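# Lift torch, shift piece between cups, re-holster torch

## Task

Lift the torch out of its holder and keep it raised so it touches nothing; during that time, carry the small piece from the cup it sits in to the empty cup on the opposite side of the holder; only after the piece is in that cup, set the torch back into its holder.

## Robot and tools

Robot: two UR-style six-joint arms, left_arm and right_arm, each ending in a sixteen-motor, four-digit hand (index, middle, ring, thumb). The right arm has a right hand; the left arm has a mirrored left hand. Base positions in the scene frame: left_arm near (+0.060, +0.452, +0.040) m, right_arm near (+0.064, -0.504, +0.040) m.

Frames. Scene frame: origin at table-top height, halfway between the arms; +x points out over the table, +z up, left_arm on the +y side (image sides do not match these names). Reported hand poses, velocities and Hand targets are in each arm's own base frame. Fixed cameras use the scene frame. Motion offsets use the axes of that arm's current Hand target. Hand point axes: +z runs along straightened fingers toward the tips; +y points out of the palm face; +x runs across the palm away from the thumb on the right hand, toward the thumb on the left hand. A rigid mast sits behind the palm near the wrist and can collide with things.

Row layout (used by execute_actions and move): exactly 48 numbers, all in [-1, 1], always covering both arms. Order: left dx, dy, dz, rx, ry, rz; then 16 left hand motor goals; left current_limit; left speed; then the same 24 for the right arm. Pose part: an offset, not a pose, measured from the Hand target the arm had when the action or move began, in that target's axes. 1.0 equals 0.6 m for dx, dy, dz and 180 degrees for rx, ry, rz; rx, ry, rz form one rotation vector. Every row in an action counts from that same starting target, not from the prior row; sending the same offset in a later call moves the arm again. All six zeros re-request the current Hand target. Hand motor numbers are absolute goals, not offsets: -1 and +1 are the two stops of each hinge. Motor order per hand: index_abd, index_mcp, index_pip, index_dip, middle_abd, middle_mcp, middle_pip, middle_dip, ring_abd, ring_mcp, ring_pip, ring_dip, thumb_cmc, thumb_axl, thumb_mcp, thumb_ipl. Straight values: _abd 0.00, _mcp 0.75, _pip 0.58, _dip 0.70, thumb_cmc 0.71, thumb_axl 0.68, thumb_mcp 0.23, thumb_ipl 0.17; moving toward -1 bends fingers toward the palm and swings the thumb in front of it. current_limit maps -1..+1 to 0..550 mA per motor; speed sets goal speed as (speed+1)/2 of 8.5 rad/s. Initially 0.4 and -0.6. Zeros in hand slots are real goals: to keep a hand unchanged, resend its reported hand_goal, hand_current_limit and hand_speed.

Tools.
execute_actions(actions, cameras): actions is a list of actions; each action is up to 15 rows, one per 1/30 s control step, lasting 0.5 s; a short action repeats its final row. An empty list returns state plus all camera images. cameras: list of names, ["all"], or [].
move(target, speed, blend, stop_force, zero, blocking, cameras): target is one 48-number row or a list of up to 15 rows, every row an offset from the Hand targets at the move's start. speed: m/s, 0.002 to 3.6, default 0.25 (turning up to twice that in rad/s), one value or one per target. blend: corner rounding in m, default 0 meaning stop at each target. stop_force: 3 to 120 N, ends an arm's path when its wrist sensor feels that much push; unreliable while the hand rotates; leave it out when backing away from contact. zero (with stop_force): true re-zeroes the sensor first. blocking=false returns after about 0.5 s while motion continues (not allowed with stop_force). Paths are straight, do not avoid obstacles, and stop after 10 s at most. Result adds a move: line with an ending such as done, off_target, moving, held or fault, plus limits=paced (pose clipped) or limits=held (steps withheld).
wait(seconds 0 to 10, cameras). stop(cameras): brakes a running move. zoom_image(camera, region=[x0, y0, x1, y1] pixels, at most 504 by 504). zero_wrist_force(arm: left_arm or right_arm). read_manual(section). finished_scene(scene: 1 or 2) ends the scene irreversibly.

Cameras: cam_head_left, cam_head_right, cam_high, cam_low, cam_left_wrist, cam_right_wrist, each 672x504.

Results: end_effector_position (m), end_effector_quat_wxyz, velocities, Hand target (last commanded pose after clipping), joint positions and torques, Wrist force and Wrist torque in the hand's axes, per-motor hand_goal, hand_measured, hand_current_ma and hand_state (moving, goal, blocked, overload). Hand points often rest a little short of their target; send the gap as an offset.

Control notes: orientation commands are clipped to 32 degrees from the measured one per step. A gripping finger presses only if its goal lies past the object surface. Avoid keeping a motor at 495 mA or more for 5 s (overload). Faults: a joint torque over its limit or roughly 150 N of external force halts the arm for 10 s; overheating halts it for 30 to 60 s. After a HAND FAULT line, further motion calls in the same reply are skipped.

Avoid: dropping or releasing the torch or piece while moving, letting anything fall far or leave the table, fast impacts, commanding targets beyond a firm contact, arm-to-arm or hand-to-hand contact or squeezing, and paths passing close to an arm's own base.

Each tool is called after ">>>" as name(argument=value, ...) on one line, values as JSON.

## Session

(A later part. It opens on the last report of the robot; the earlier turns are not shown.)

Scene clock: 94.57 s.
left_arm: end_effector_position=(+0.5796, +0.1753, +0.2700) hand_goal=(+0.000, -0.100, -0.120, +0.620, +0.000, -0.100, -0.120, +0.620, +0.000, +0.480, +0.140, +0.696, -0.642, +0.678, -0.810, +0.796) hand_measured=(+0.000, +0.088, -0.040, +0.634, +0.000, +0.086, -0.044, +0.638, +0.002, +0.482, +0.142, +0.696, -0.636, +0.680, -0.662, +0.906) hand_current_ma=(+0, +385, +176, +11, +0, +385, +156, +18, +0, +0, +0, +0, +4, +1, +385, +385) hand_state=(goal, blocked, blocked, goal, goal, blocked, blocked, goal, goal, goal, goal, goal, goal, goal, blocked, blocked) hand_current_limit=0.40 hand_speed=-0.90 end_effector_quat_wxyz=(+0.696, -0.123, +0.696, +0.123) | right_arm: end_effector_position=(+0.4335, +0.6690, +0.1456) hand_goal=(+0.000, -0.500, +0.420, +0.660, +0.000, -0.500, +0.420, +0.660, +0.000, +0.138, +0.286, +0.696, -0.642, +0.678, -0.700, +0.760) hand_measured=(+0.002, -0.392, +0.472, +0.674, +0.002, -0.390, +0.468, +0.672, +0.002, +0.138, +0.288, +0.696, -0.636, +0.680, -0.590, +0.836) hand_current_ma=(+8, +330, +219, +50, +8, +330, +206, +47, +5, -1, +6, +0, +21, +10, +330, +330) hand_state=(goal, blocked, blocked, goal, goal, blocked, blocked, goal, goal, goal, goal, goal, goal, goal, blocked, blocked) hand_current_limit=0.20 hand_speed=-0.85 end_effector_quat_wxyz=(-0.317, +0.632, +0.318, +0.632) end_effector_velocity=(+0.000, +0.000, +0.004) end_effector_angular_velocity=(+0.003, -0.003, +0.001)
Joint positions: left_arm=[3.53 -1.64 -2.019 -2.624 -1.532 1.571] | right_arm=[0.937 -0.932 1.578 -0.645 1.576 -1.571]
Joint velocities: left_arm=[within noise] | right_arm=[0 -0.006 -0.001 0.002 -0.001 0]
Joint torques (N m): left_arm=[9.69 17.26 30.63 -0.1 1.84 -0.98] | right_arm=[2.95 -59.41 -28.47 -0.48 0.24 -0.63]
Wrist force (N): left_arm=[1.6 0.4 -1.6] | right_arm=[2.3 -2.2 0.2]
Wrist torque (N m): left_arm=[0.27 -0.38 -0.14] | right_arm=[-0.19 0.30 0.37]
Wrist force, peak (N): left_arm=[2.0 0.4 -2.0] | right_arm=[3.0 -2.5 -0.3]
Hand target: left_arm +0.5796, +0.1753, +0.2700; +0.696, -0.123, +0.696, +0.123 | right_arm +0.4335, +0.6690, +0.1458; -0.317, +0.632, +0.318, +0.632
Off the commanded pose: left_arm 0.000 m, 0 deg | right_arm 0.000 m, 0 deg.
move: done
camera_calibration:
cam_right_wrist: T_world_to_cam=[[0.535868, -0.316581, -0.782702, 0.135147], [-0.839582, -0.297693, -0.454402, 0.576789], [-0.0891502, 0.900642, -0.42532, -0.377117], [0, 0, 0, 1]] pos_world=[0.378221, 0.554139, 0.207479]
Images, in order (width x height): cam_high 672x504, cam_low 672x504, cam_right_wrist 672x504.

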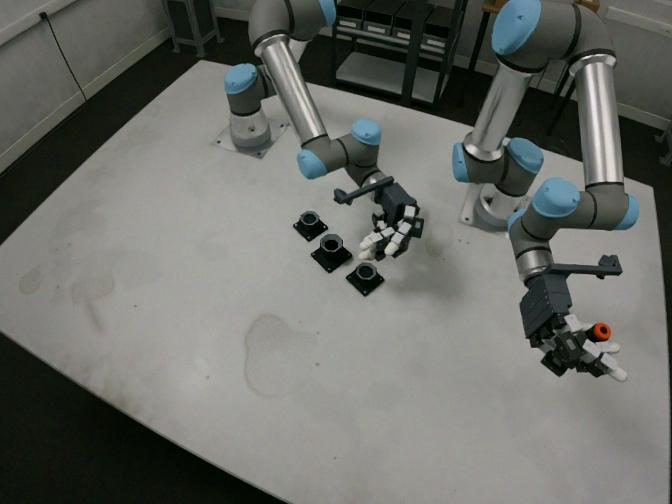

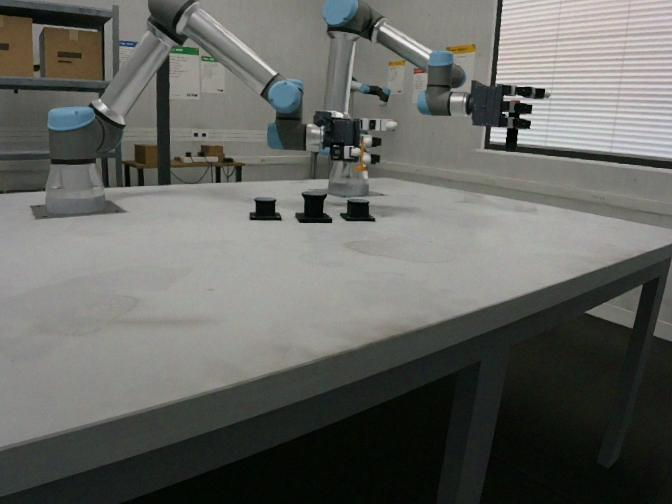

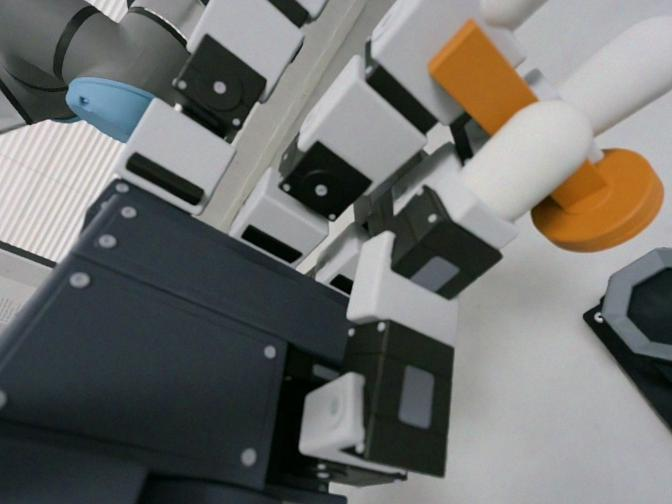

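>>> move(target=[0,0,0,0,0,0,0,-0.10,-0.12,0.62,0,-0.10,-0.12,0.62,0,0.48,0.14,0.696,-0.642,0.678,-0.81,0.796,0.4,-0.9,0,0.0865,-0.3972,0,0,0,0,-0.50,0.42,0.66,0,-0.50,0.42,0.66,0,0.138,0.286,0.696,-0.642,0.678,-0.70,0.76,0.2,-0.85], speed=0.2, cameras=["cam_low","cam_high","cam_right_wrist"])

>>> zoom_image(camera="cam_right_wrist", region=[420, 150, 672, 450])

>>> zoom_image(camera="cam_low", region=[230, 130, 330, 230])

>>> zoom_image(camera="cam_high", region=[270, 160, 370, 260])

Scene clock: 97.90 s.
left_arm: end_effector_position=(+0.5796, +0.1753, +0.2700) hand_goal=(+0.000, -0.100, -0.120, +0.620, +0.000, -0.100, -0.120, +0.620, +0.000, +0.480, +0.140, +0.696, -0.642, +0.678, -0.810, +0.796) hand_measured=(+0.000, +0.088, -0.040, +0.634, +0.000, +0.086, -0.044, +0.638, +0.002, +0.482, +0.142, +0.696, -0.636, +0.680, -0.662, +0.906) hand_current_ma=(+0, +385, +176, +11, +0, +385, +156, +18, +0, +0, +0, +0, +4, +1, +385, +385) hand_state=(goal, blocked, blocked, goal, goal, blocked, blocked, goal, goal, goal, goal, goal, goal, goal, blocked, blocked) hand_current_limit=0.40 hand_speed=-0.90 end_effector_quat_wxyz=(+0.696, -0.123, +0.696, +0.123) | right_arm: end_effector_position=(+0.3330, +0.4469, +0.1458) hand_goal=(+0.000, -0.500, +0.420, +0.660, +0.000, -0.500, +0.420, +0.660, +0.000, +0.138, +0.286, +0.696, -0.642, +0.678, -0.700, +0.760) hand_measured=(+0.002, -0.392, +0.472, +0.674, +0.002, -0.390, +0.468, +0.672, +0.002, +0.138, +0.288, +0.696, -0.636, +0.680, -0.590, +0.836) hand_current_ma=(+8, +330, +219, +50, +8, +330, +206, +47, +5, -1, +6, +0, +21, +10, +330, +330) hand_state=(goal, blocked, blocked, goal, goal, blocked, blocked, goal, goal, goal, goal, goal, goal, goal, blocked, blocked) hand_current_limit=0.20 hand_speed=-0.85 end_effector_quat_wxyz=(-0.317, +0.632, +0.318, +0.632)
Joint positions: left_arm=[3.53 -1.64 -2.019 -2.624 -1.532 1.571] | right_arm=[0.779 -1.395 2.318 -0.923 1.418 -1.571]
Joint torques (N m): left_arm=[10.8 18.77 29.82 -0.33 1.61 -0.91] | right_arm=[-13.66 -35.66 -8.66 -3.48 -2.09 1.16]
Wrist force (N): left_arm=[1.6 0.4 -1.5] | right_arm=[2.7 -2.1 0.6]
Wrist torque (N m): left_arm=[0.26 -0.38 -0.15] | right_arm=[-0.18 0.20 0.47]
Wrist force, peak (N): left_arm=[2.0 0.5 -1.9] | right_arm=[2.2 -2.7 1.1]
Hand target: left_arm +0.5796, +0.1753, +0.2700; +0.696, -0.123, +0.696, +0.123 | right_arm +0.3330, +0.4468, +0.1458; -0.317, +0.632, +0.318, +0.632
Off the commanded pose: left_arm 0.000 m, 0 deg | right_arm 0.000 m, 0 deg.
move: done
camera_calibration:
cam_right_wrist: T_world_to_cam=[[0.535758, -0.316619, -0.782762, 0.118902], [-0.839652, -0.297651, -0.454299, 0.426369], [-0.0891499, 0.900642, -0.425319, -0.185959], [0, 0, 0, 1]] pos_world=[0.277721, 0.332039, 0.207679]
Images, in order (width x height): cam_high 672x504, cam_low 672x504, cam_right_wrist 672x504.

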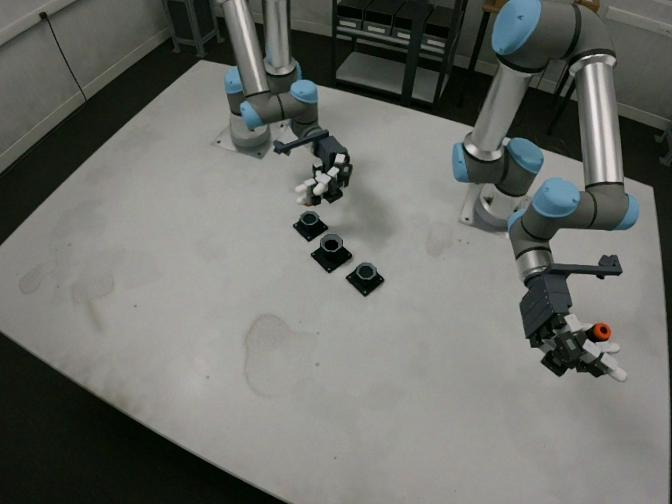

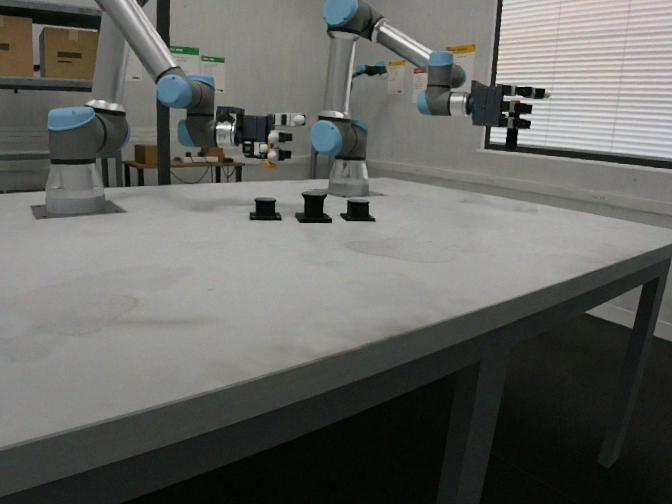

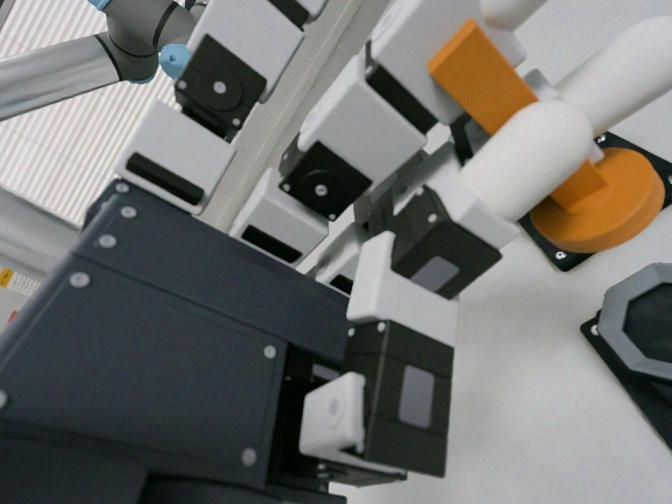

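Scaled by 1.680 from the camera's 672x504 image, which has a finer 960x720 frame.

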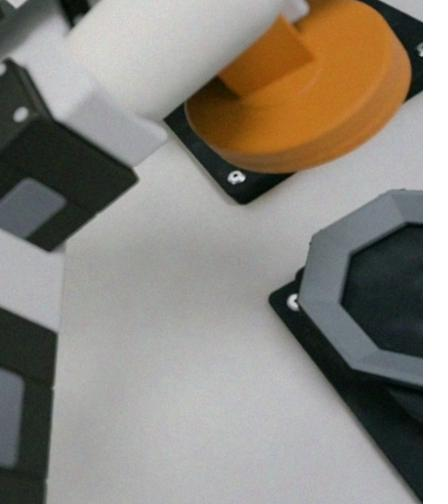

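Scaled by 5.040 from the camera's 672x504 image, which has a finer 960x720 frame.

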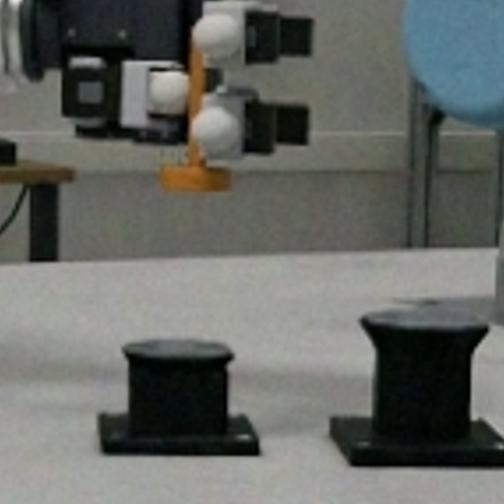

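Scaled by 5.040 from the camera's 672x504 image, which has a finer 960x720 frame.

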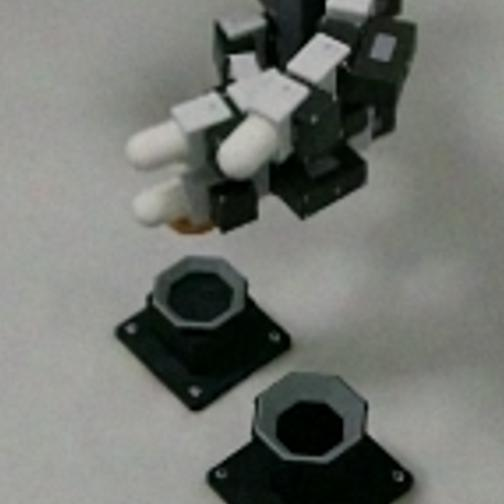

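>>> move(target=[0,0,0,0,0,0,0,-0.10,-0.12,0.62,0,-0.10,-0.12,0.62,0,0.48,0.14,0.696,-0.642,0.678,-0.81,0.796,0.4,-0.9,0,-0.0085,-0.0097,0,0,0,0,-0.50,0.42,0.66,0,-0.50,0.42,0.66,0,0.138,0.286,0.696,-0.642,0.678,-0.70,0.76,0.2,-0.85], speed=0.1, cameras=["cam_low","cam_high","cam_right_wrist"])

>>> zoom_image(camera="cam_right_wrist", region=[420, 150, 672, 450])

>>> zoom_image(camera="cam_low", region=[230, 130, 330, 230])

>>> zoom_image(camera="cam_high", region=[270, 160, 370, 260])

Scene clock: 101.53 s.
left_arm: end_effector_position=(+0.5796, +0.1753, +0.2700) hand_goal=(+0.000, -0.100, -0.120, +0.620, +0.000, -0.100, -0.120, +0.620, +0.000, +0.480, +0.140, +0.696, -0.642, +0.678, -0.810, +0.796) hand_measured=(+0.000, +0.088, -0.040, +0.634, +0.000, +0.086, -0.044, +0.638, +0.002, +0.482, +0.142, +0.696, -0.636, +0.680, -0.662, +0.906) hand_current_ma=(+0, +385, +176, +11, +0, +385, +156, +18, +0, +0, +0, +0, +4, +1, +385, +385) hand_state=(goal, blocked, blocked, goal, goal, blocked, blocked, goal, goal, goal, goal, goal, goal, goal, blocked, blocked) hand_current_limit=0.40 hand_speed=-0.90 end_effector_quat_wxyz=(+0.696, -0.123, +0.696, +0.123) | right_arm: end_effector_position=(+0.3256, +0.4452, +0.1458) hand_goal=(+0.000, -0.500, +0.420, +0.660, +0.000, -0.500, +0.420, +0.660, +0.000, +0.138, +0.286, +0.696, -0.642, +0.678, -0.700, +0.760) hand_measured=(+0.002, -0.392, +0.472, +0.674, +0.002, -0.390, +0.468, +0.672, +0.002, +0.138, +0.288, +0.696, -0.636, +0.680, -0.590, +0.836) hand_current_ma=(+8, +330, +219, +50, +8, +330, +206, +47, +5, -1, +6, +0, +21, +10, +330, +330) hand_state=(goal, blocked, blocked, goal, goal, blocked, blocked, goal, goal, goal, goal, goal, goal, goal, blocked, blocked) hand_current_limit=0.20 hand_speed=-0.85 end_effector_quat_wxyz=(-0.317, +0.632, +0.318, +0.632)
Joint positions: left_arm=[3.53 -1.64 -2.019 -2.624 -1.532 1.571] | right_arm=[0.792 -1.404 2.33 -0.926 1.431 -1.571]
Joint torques (N m): left_arm=[10.64 17.46 29.91 -0.04 1.55 -1.02] | right_arm=[10.38 -35.23 -8.03 -3.33 2.17 1.23]
Wrist force (N): left_arm=[2.1 0.3 -1.7] | right_arm=[2.5 -2.2 0.7]
Wrist torque (N m): left_arm=[0.28 -0.46 -0.09] | right_arm=[-0.21 0.22 0.45]
Wrist force, peak (N): left_arm=[2.0 -0.1 -2.0] | right_arm=[2.8 -2.1 0.7]
Hand target: left_arm +0.5796, +0.1753, +0.2700; +0.696, -0.123, +0.696, +0.123 | right_arm +0.3254, +0.4451, +0.1458; -0.317, +0.632, +0.318, +0.632
Off the commanded pose: left_arm 0.000 m, 0 deg | right_arm 0.000 m, 0 deg.
move: done
camera_calibration:
cam_right_wrist: T_world_to_cam=[[0.535753, -0.316571, -0.782785, 0.122319], [-0.839645, -0.297727, -0.454263, 0.419665], [-0.0892491, 0.900634, -0.425315, -0.185059], [0, 0, 0, 1]] pos_world=[0.270321, 0.330338, 0.207679]
Images, in order (width x height): cam_high 672x504, cam_low 672x504, cam_right_wrist 672x504.

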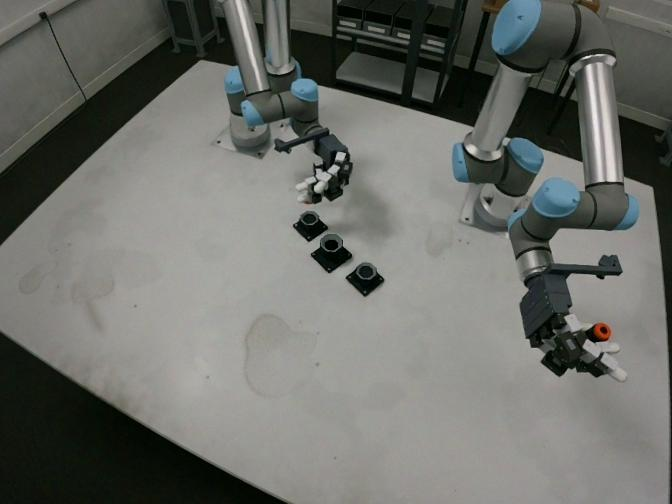

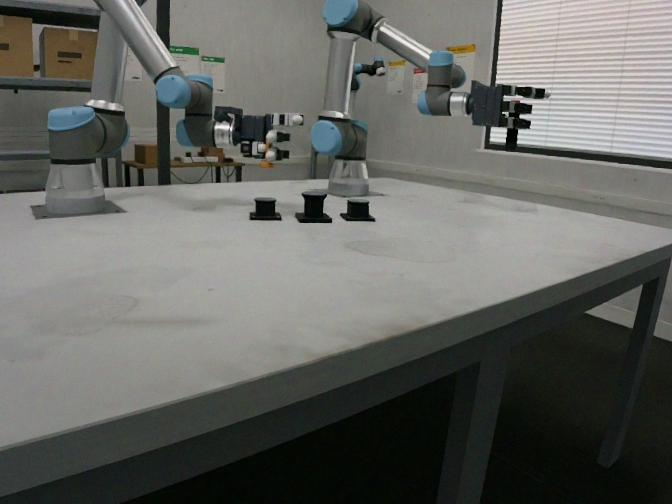

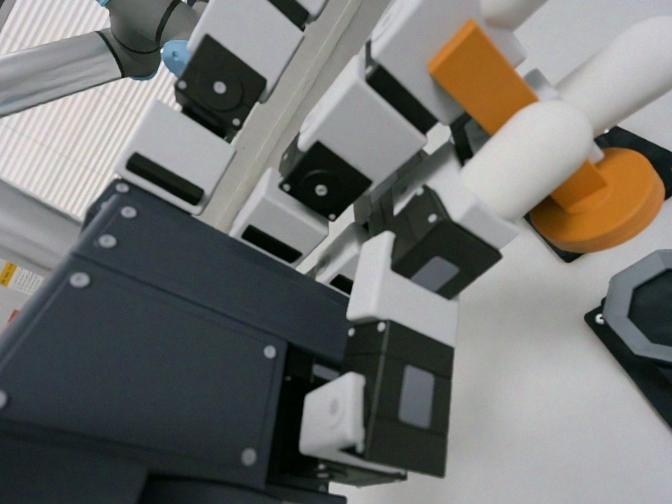

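Scaled by 1.680 from the camera's 672x504 image, which has a finer 960x720 frame.

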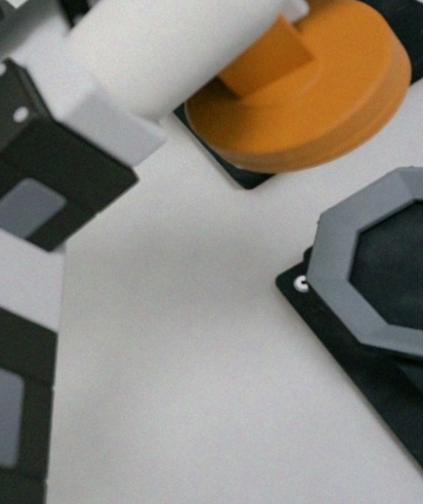

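Scaled by 5.040 from the camera's 672x504 image, which has a finer 960x720 frame.

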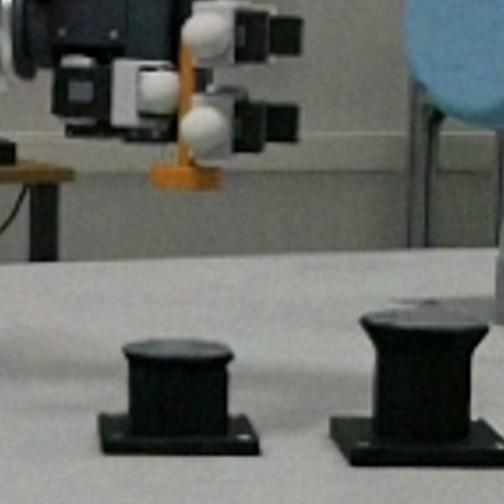

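Scaled by 5.040 from the camera's 672x504 image, which has a finer 960x720 frame.

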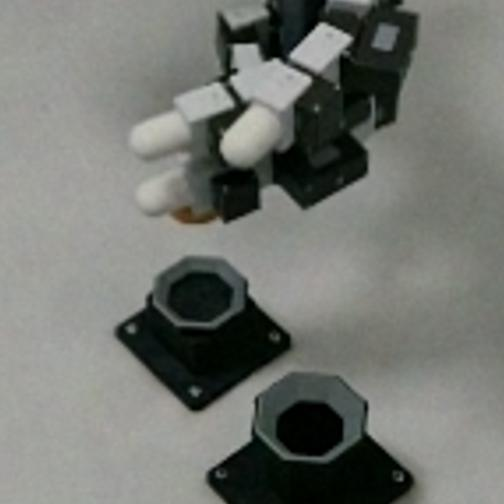

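>>> move(target=[0,0,0,0,0,0,0,-0.10,-0.12,0.62,0,-0.10,-0.12,0.62,0,0.48,0.14,0.696,-0.642,0.678,-0.81,0.796,0.4,-0.9,-0.11,0,0,0,0,0,0,-0.50,0.42,0.66,0,-0.50,0.42,0.66,0,0.138,0.286,0.696,-0.642,0.678,-0.70,0.76,0.2,-0.85], speed=0.05, stop_force=6, cameras=["cam_low","cam_high","cam_right_wrist"])

>>> zoom_image(camera="cam_low", region=[230, 130, 330, 230])

>>> zoom_image(camera="cam_right_wrist", region=[472, 150, 672, 350])

>>> zoom_image(camera="cam_high", region=[270, 160, 370, 260])

Scene clock: 105.23 s.
left_arm: end_effector_position=(+0.5796, +0.1753, +0.2700) hand_goal=(+0.000, -0.100, -0.120, +0.620, +0.000, -0.100, -0.120, +0.620, +0.000, +0.480, +0.140, +0.696, -0.642, +0.678, -0.810, +0.796) hand_measured=(+0.000, +0.088, -0.040, +0.634, +0.000, +0.086, -0.044, +0.638, +0.002, +0.482, +0.142, +0.696, -0.636, +0.680, -0.662, +0.906) hand_current_ma=(+0, +385, +176, +11, +0, +385, +156, +18, +0, +0, +0, +0, +4, +1, +385, +385) hand_state=(goal, blocked, blocked, goal, goal, blocked, blocked, goal, goal, goal, goal, goal, goal, goal, blocked, blocked) hand_current_limit=0.40 hand_speed=-0.90 end_effector_quat_wxyz=(+0.696, -0.123, +0.696, +0.123) | right_arm: end_effector_position=(+0.3254, +0.4451, +0.0798) hand_goal=(+0.000, -0.500, +0.420, +0.660, +0.000, -0.500, +0.420, +0.660, +0.000, +0.138, +0.286, +0.696, -0.642, +0.678, -0.700, +0.760) hand_measured=(+0.002, -0.392, +0.472, +0.674, +0.002, -0.390, +0.468, +0.672, +0.002, +0.138, +0.288, +0.696, -0.636, +0.680, -0.590, +0.836) hand_current_ma=(+8, +330, +219, +50, +8, +330, +206, +47, +5, -1, +6, +0, +21, +10, +330, +330) hand_state=(goal, blocked, blocked, goal, goal, blocked, blocked, goal, goal, goal, goal, goal, goal, goal, blocked, blocked) hand_current_limit=0.20 hand_speed=-0.85 end_effector_quat_wxyz=(-0.317, +0.632, +0.318, +0.632)
Joint positions: left_arm=[3.53 -1.64 -2.019 -2.624 -1.532 1.571] | right_arm=[0.792 -1.216 2.371 -1.155 1.431 -1.571]
Joint torques (N m): left_arm=[10.35 18.3 28.7 -0.25 1.53 -1.04] | right_arm=[-13.07 -13.31 -3.91 -3.45 -0.4 -1.88]
Wrist force (N): left_arm=[1.5 0.1 -1.4] | right_arm=[2.8 -2.4 0.3]
Wrist torque (N m): left_arm=[0.22 -0.38 -0.14] | right_arm=[-0.23 0.22 0.46]
Wrist force, peak (N): left_arm=[2.1 0.2 -1.8] | right_arm=[2.7 -2.8 0.9]
Hand target: left_arm +0.5796, +0.1753, +0.2700; +0.696, -0.123, +0.696, +0.123 | right_arm +0.3254, +0.4451, +0.0798; -0.317, +0.632, +0.318, +0.632
Off the commanded pose: left_arm 0.000 m, 0 deg | right_arm 0.000 m, 0 deg.
move: done
camera_calibration:
cam_right_wrist: T_world_to_cam=[[0.535753, -0.316571, -0.782785, 0.0707083], [-0.839645, -0.297727, -0.454263, 0.3896], [-0.0892491, 0.900634, -0.425315, -0.213139], [0, 0, 0, 1]] pos_world=[0.270221, 0.330338, 0.141679]
Images, in order (width x height): cam_high 672x504, cam_low 672x504, cam_right_wrist 672x504.

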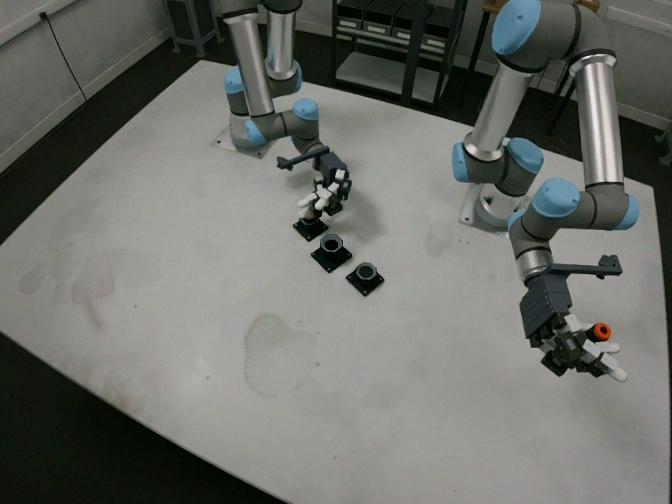

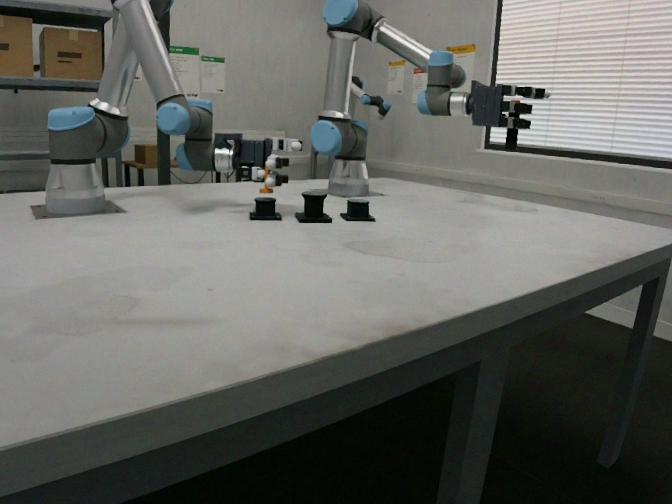

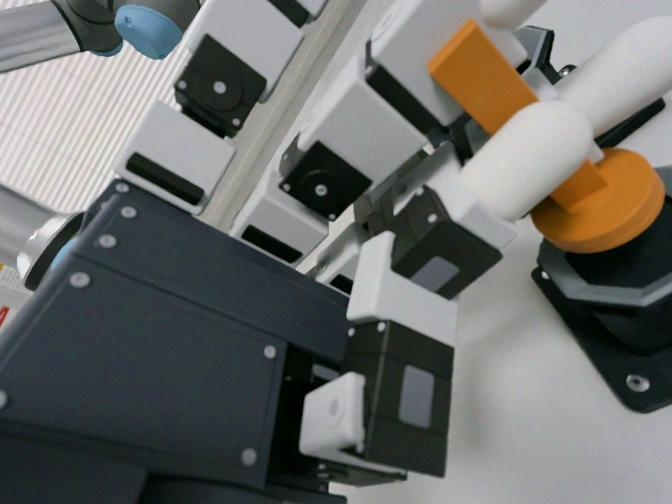

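Scaled by 5.040 from the camera's 672x504 image, which has a finer 960x720 frame.

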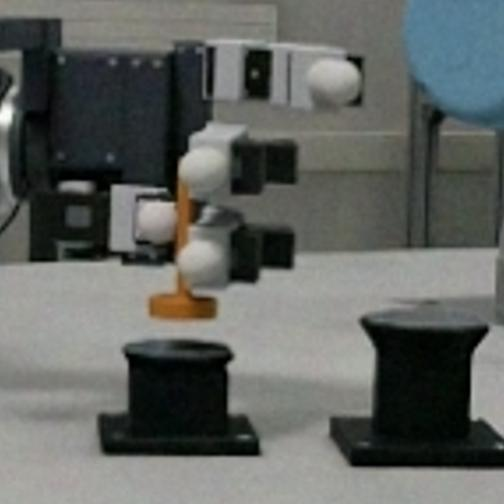

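Scaled by 2.520 from the camera's 672x504 image, which has a finer 960x720 frame.

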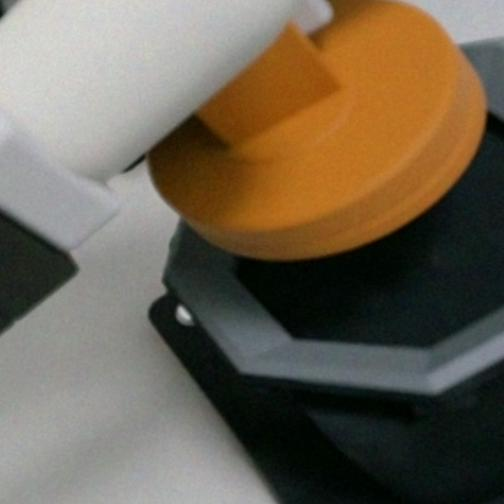

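Scaled by 5.040 from the camera's 672x504 image, which has a finer 960x720 frame.

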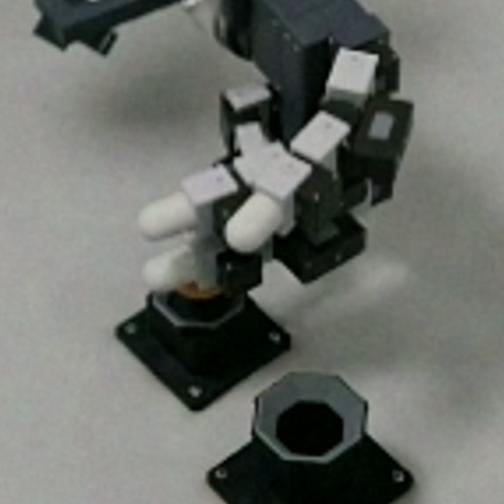

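>>> move(target=[0,0,0,0,0,0,0,-0.10,-0.12,0.62,0,-0.10,-0.12,0.62,0,0.48,0.14,0.696,-0.642,0.678,-0.81,0.796,0.4,-0.9,-0.0397,0,0,0,0,0,0,-0.50,0.42,0.66,0,-0.50,0.42,0.66,0,0.138,0.286,0.696,-0.642,0.678,-0.70,0.76,0.2,-0.85], speed=0.03, stop_force=5, cameras=["cam_low","cam_high","cam_right_wrist"])

>>> zoom_image(camera="cam_low", region=[230, 130, 330, 230])

>>> zoom_image(camera="cam_right_wrist", region=[472, 150, 672, 350])

Scene clock: 107.83 s.
left_arm: end_effector_position=(+0.5796, +0.1753, +0.2700) hand_goal=(+0.000, -0.100, -0.120, +0.620, +0.000, -0.100, -0.120, +0.620, +0.000, +0.480, +0.140, +0.696, -0.642, +0.678, -0.810, +0.796) hand_measured=(+0.000, +0.088, -0.040, +0.634, +0.000, +0.086, -0.044, +0.638, +0.002, +0.482, +0.142, +0.696, -0.636, +0.680, -0.662, +0.906) hand_current_ma=(+0, +385, +176, +11, +0, +385, +156, +18, +0, +0, +0, +0, +4, +1, +385, +385) hand_state=(goal, blocked, blocked, goal, goal, blocked, blocked, goal, goal, goal, goal, goal, goal, goal, blocked, blocked) hand_current_limit=0.40 hand_speed=-0.90 end_effector_quat_wxyz=(+0.696, -0.123, +0.696, +0.123) | right_arm: end_effector_position=(+0.3254, +0.4451, +0.0560) hand_goal=(+0.000, -0.500, +0.420, +0.660, +0.000, -0.500, +0.420, +0.660, +0.000, +0.138, +0.286, +0.696, -0.642, +0.678, -0.700, +0.760) hand_measured=(+0.002, -0.392, +0.470, +0.674, +0.002, -0.390, +0.468, +0.672, +0.002, +0.138, +0.288, +0.696, -0.636, +0.680, -0.590, +0.836) hand_current_ma=(+8, +330, +216, +50, +8, +330, +204, +47, +5, -1, +6, +0, +21, +11, +330, +330) hand_state=(goal, blocked, blocked, goal, goal, blocked, blocked, goal, goal, goal, goal, goal, goal, goal, blocked, blocked) hand_current_limit=0.20 hand_speed=-0.85 end_effector_quat_wxyz=(-0.317, +0.632, +0.318, +0.632)
Joint positions: left_arm=[3.53 -1.64 -2.019 -2.624 -1.532 1.571] | right_arm=[0.792 -1.141 2.376 -1.236 1.431 -1.571]
Joint torques (N m): left_arm=[9.85 18.22 29.47 -0.2 1.44 -1.11] | right_arm=[-12.44 -15.78 -2.53 -3.55 1.01 -0.38]
Wrist force (N): left_arm=[1.6 0.1 -1.6] | right_arm=[3.1 -2.2 -0.2]
Wrist torque (N m): left_arm=[0.23 -0.40 -0.12] | right_arm=[-0.29 0.14 0.42]
Wrist force, peak (N): left_arm=[2.0 0.4 -1.9] | right_arm=[3.4 -2.3 0.0]
Hand target: left_arm +0.5796, +0.1753, +0.2700; +0.696, -0.123, +0.696, +0.123 | right_arm +0.3254, +0.4451, +0.0560; -0.317, +0.632, +0.318, +0.632
Off the commanded pose: left_arm 0.000 m, 0 deg | right_arm 0.000 m, 0 deg.
move: done
camera_calibration:
cam_right_wrist: T_world_to_cam=[[0.535753, -0.316571, -0.782785, 0.052078], [-0.839645, -0.297727, -0.454263, 0.378789], [-0.0892491, 0.900634, -0.425315, -0.223261], [0, 0, 0, 1]] pos_world=[0.270221, 0.330338, 0.117879]
Images, in order (width x height): cam_high 672x504, cam_low 672x504, cam_right_wrist 672x504.

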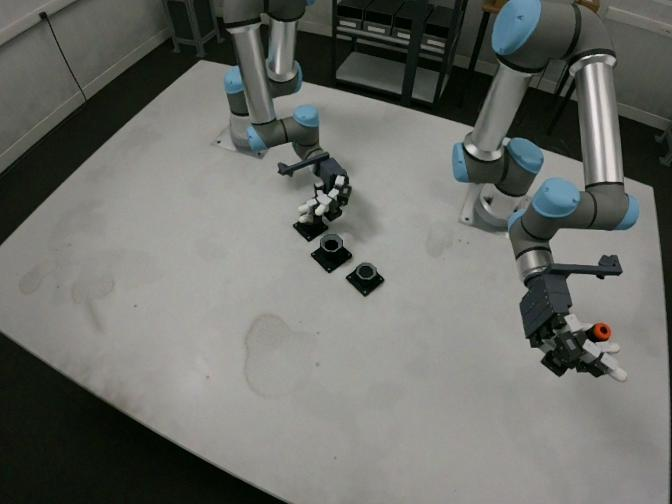

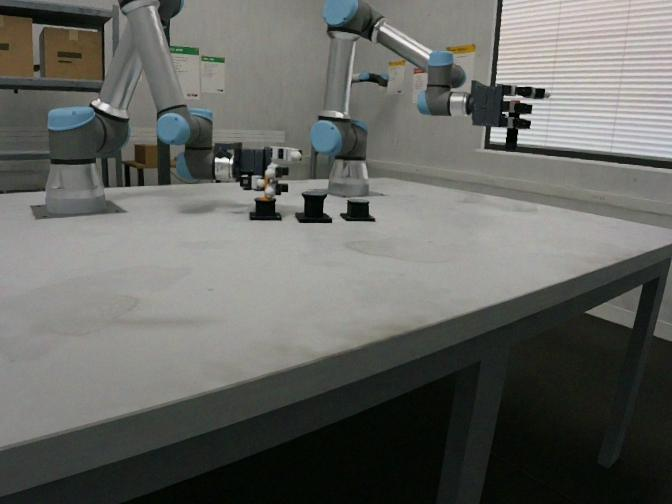

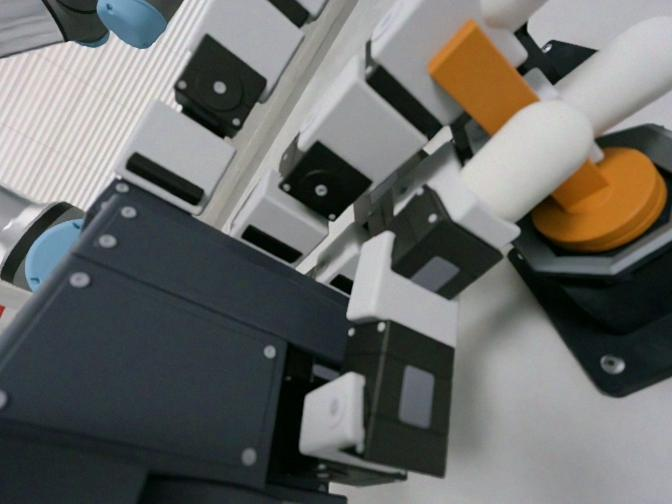

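Scaled by 5.040 from the camera's 672x504 image, which has a finer 960x720 frame.

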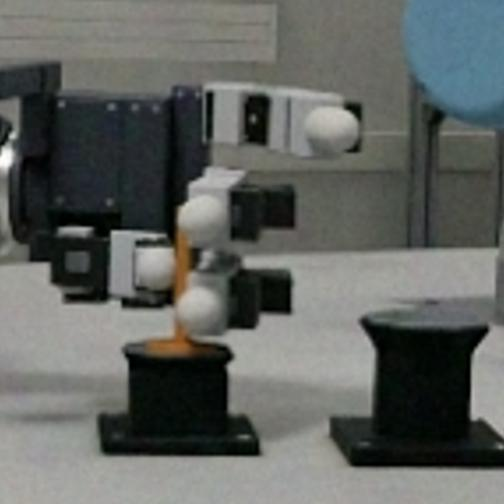

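Scaled by 2.520 from the camera's 672x504 image, which has a finer 960x720 frame.

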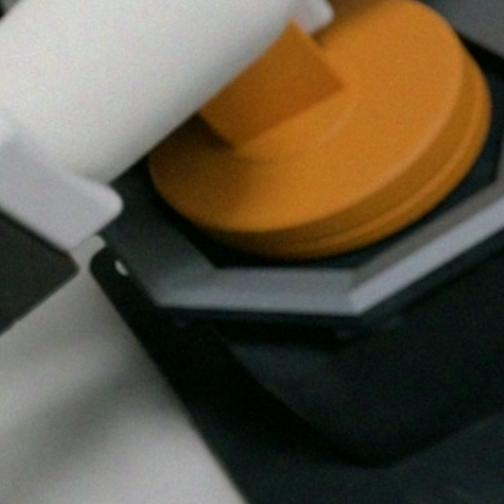

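>>> move(target=[[0,0,0,0,0,0,0,-0.10,-0.12,0.62,0,-0.10,-0.12,0.62,0,0.48,0.14,0.696,-0.642,0.678,-0.81,0.796,0.4,-0.9,0,0,0,0,0,0,0,-0.37,0.48,0.696,0,-0.37,0.48,0.696,0,0.138,0.286,0.696,-0.642,0.678,-0.54,0.85,0.2,-0.92],[0,0,0,0,0,0,0,-0.10,-0.12,0.62,0,-0.10,-0.12,0.62,0,0.48,0.14,0.696,-0.642,0.678,-0.81,0.796,0.4,-0.9,0,0,0,0,0,0,0,-0.14,0.43,0.696,0,-0.14,0.43,0.696,0,0.138,0.286,0.696,-0.642,0.678,-0.45,0.82,0.2,-0.8]], speed=0.05, cameras=["cam_low","cam_high","cam_right_wrist"])

>>> zoom_image(camera="cam_low", region=[230, 130, 330, 230])

>>> zoom_image(camera="cam_high", region=[270, 160, 370, 260])

Scene clock: 110.07 s.
left_arm: end_effector_position=(+0.5796, +0.1753, +0.2700) hand_goal=(+0.000, -0.100, -0.120, +0.620, +0.000, -0.100, -0.120, +0.620, +0.000, +0.480, +0.140, +0.696, -0.642, +0.678, -0.810, +0.796) hand_measured=(+0.000, +0.088, -0.040, +0.634, +0.000, +0.086, -0.044, +0.638, +0.002, +0.482, +0.142, +0.696, -0.636, +0.680, -0.662, +0.906) hand_current_ma=(+0, +385, +176, +11, +0, +385, +156, +18, +0, +0, +0, +0, +4, +1, +385, +385) hand_state=(goal, blocked, blocked, goal, goal, blocked, blocked, goal, goal, goal, goal, goal, goal, goal, blocked, blocked) hand_current_limit=0.40 hand_speed=-0.90 end_effector_quat_wxyz=(+0.696, -0.123, +0.696, +0.123) | right_arm: end_effector_position=(+0.3254, +0.4451, +0.0560) hand_goal=(+0.000, -0.140, +0.430, +0.696, +0.000, -0.140, +0.430, +0.696, +0.000, +0.138, +0.286, +0.696, -0.642, +0.678, -0.450, +0.820) hand_measured=(+0.004, -0.142, +0.434, +0.694, +0.004, -0.142, +0.434, +0.694, +0.002, +0.138, +0.288, +0.696, -0.634, +0.682, -0.452, +0.822) hand_current_ma=(+9, -8, +10, -4, +10, -8, +10, -4, +5, -1, +6, +0, +29, +15, -12, +8) hand_state=(goal, goal, goal, goal, goal, goal, goal, goal, goal, goal, goal, goal, goal, goal, goal, goal) hand_current_limit=0.20 hand_speed=-0.80 end_effector_quat_wxyz=(-0.317, +0.632, +0.318, +0.632)
Joint positions: left_arm=[3.53 -1.64 -2.019 -2.624 -1.532 1.571] | right_arm=[0.792 -1.141 2.376 -1.236 1.431 -1.571]
Joint torques (N m): left_arm=[10.33 18.98 29.44 -0.01 1.57 -0.86] | right_arm=[-12.1 -15.45 -2.73 -2.02 0.4 -0.5]
Wrist force (N): left_arm=[1.7 0.4 -1.9] | right_arm=[3.2 -2.5 1.0]
Wrist torque (N m): left_arm=[0.30 -0.41 -0.14] | right_arm=[-0.33 0.14 0.40]
Wrist force, peak (N): left_arm=[2.0 0.7 -1.8] | right_arm=[3.6 -2.6 0.7]
Hand target: left_arm +0.5796, +0.1753, +0.2700; +0.696, -0.123, +0.696, +0.123 | right_arm +0.3254, +0.4451, +0.0560; -0.317, +0.632, +0.318, +0.632
Off the commanded pose: left_arm 0.000 m, 0 deg | right_arm 0.000 m, 0 deg.
move: done
camera_calibration:
cam_right_wrist: T_world_to_cam=[[0.535818, -0.316548, -0.782749, 0.0520482], [-0.839603, -0.297752, -0.454324, 0.378793], [-0.0892494, 0.900634, -0.425316, -0.223261], [0, 0, 0, 1]] pos_world=[0.270221, 0.330338, 0.117879]
Images, in order (width x height): cam_high 672x504, cam_low 672x504, cam_right_wrist 672x504.

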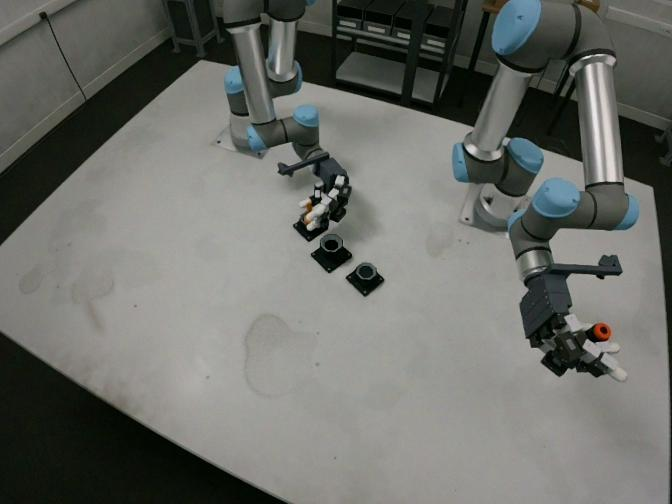

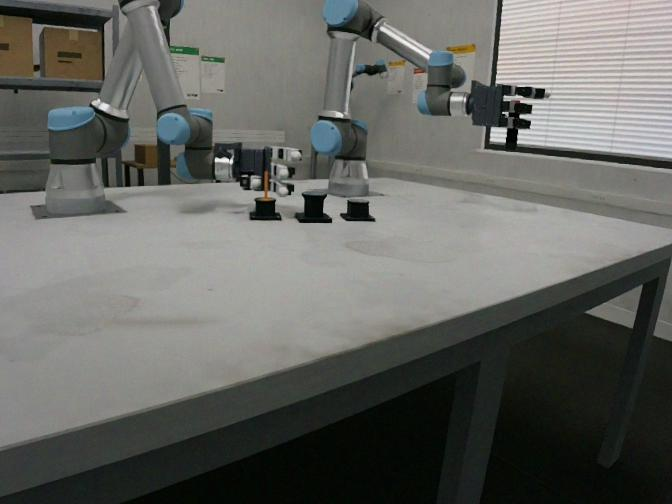

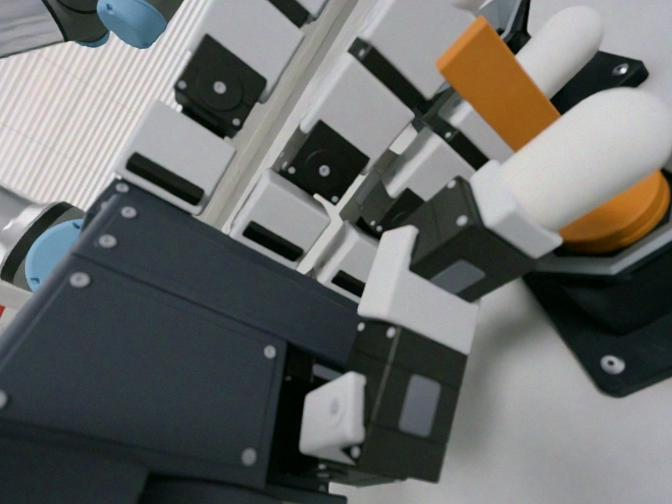

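Scaled by 5.040 from the camera's 672x504 image, which has a finer 960x720 frame.

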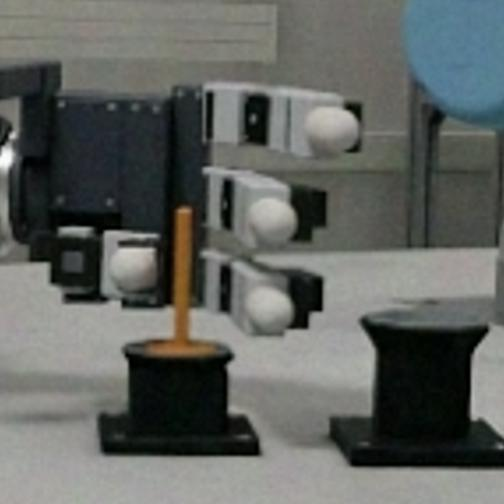

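Scaled by 5.040 from the camera's 672x504 image, which has a finer 960x720 frame.

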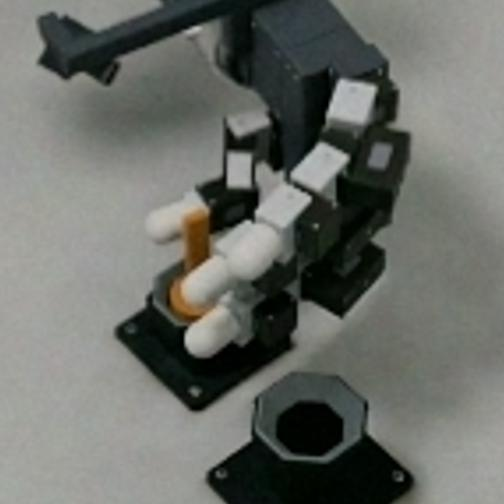

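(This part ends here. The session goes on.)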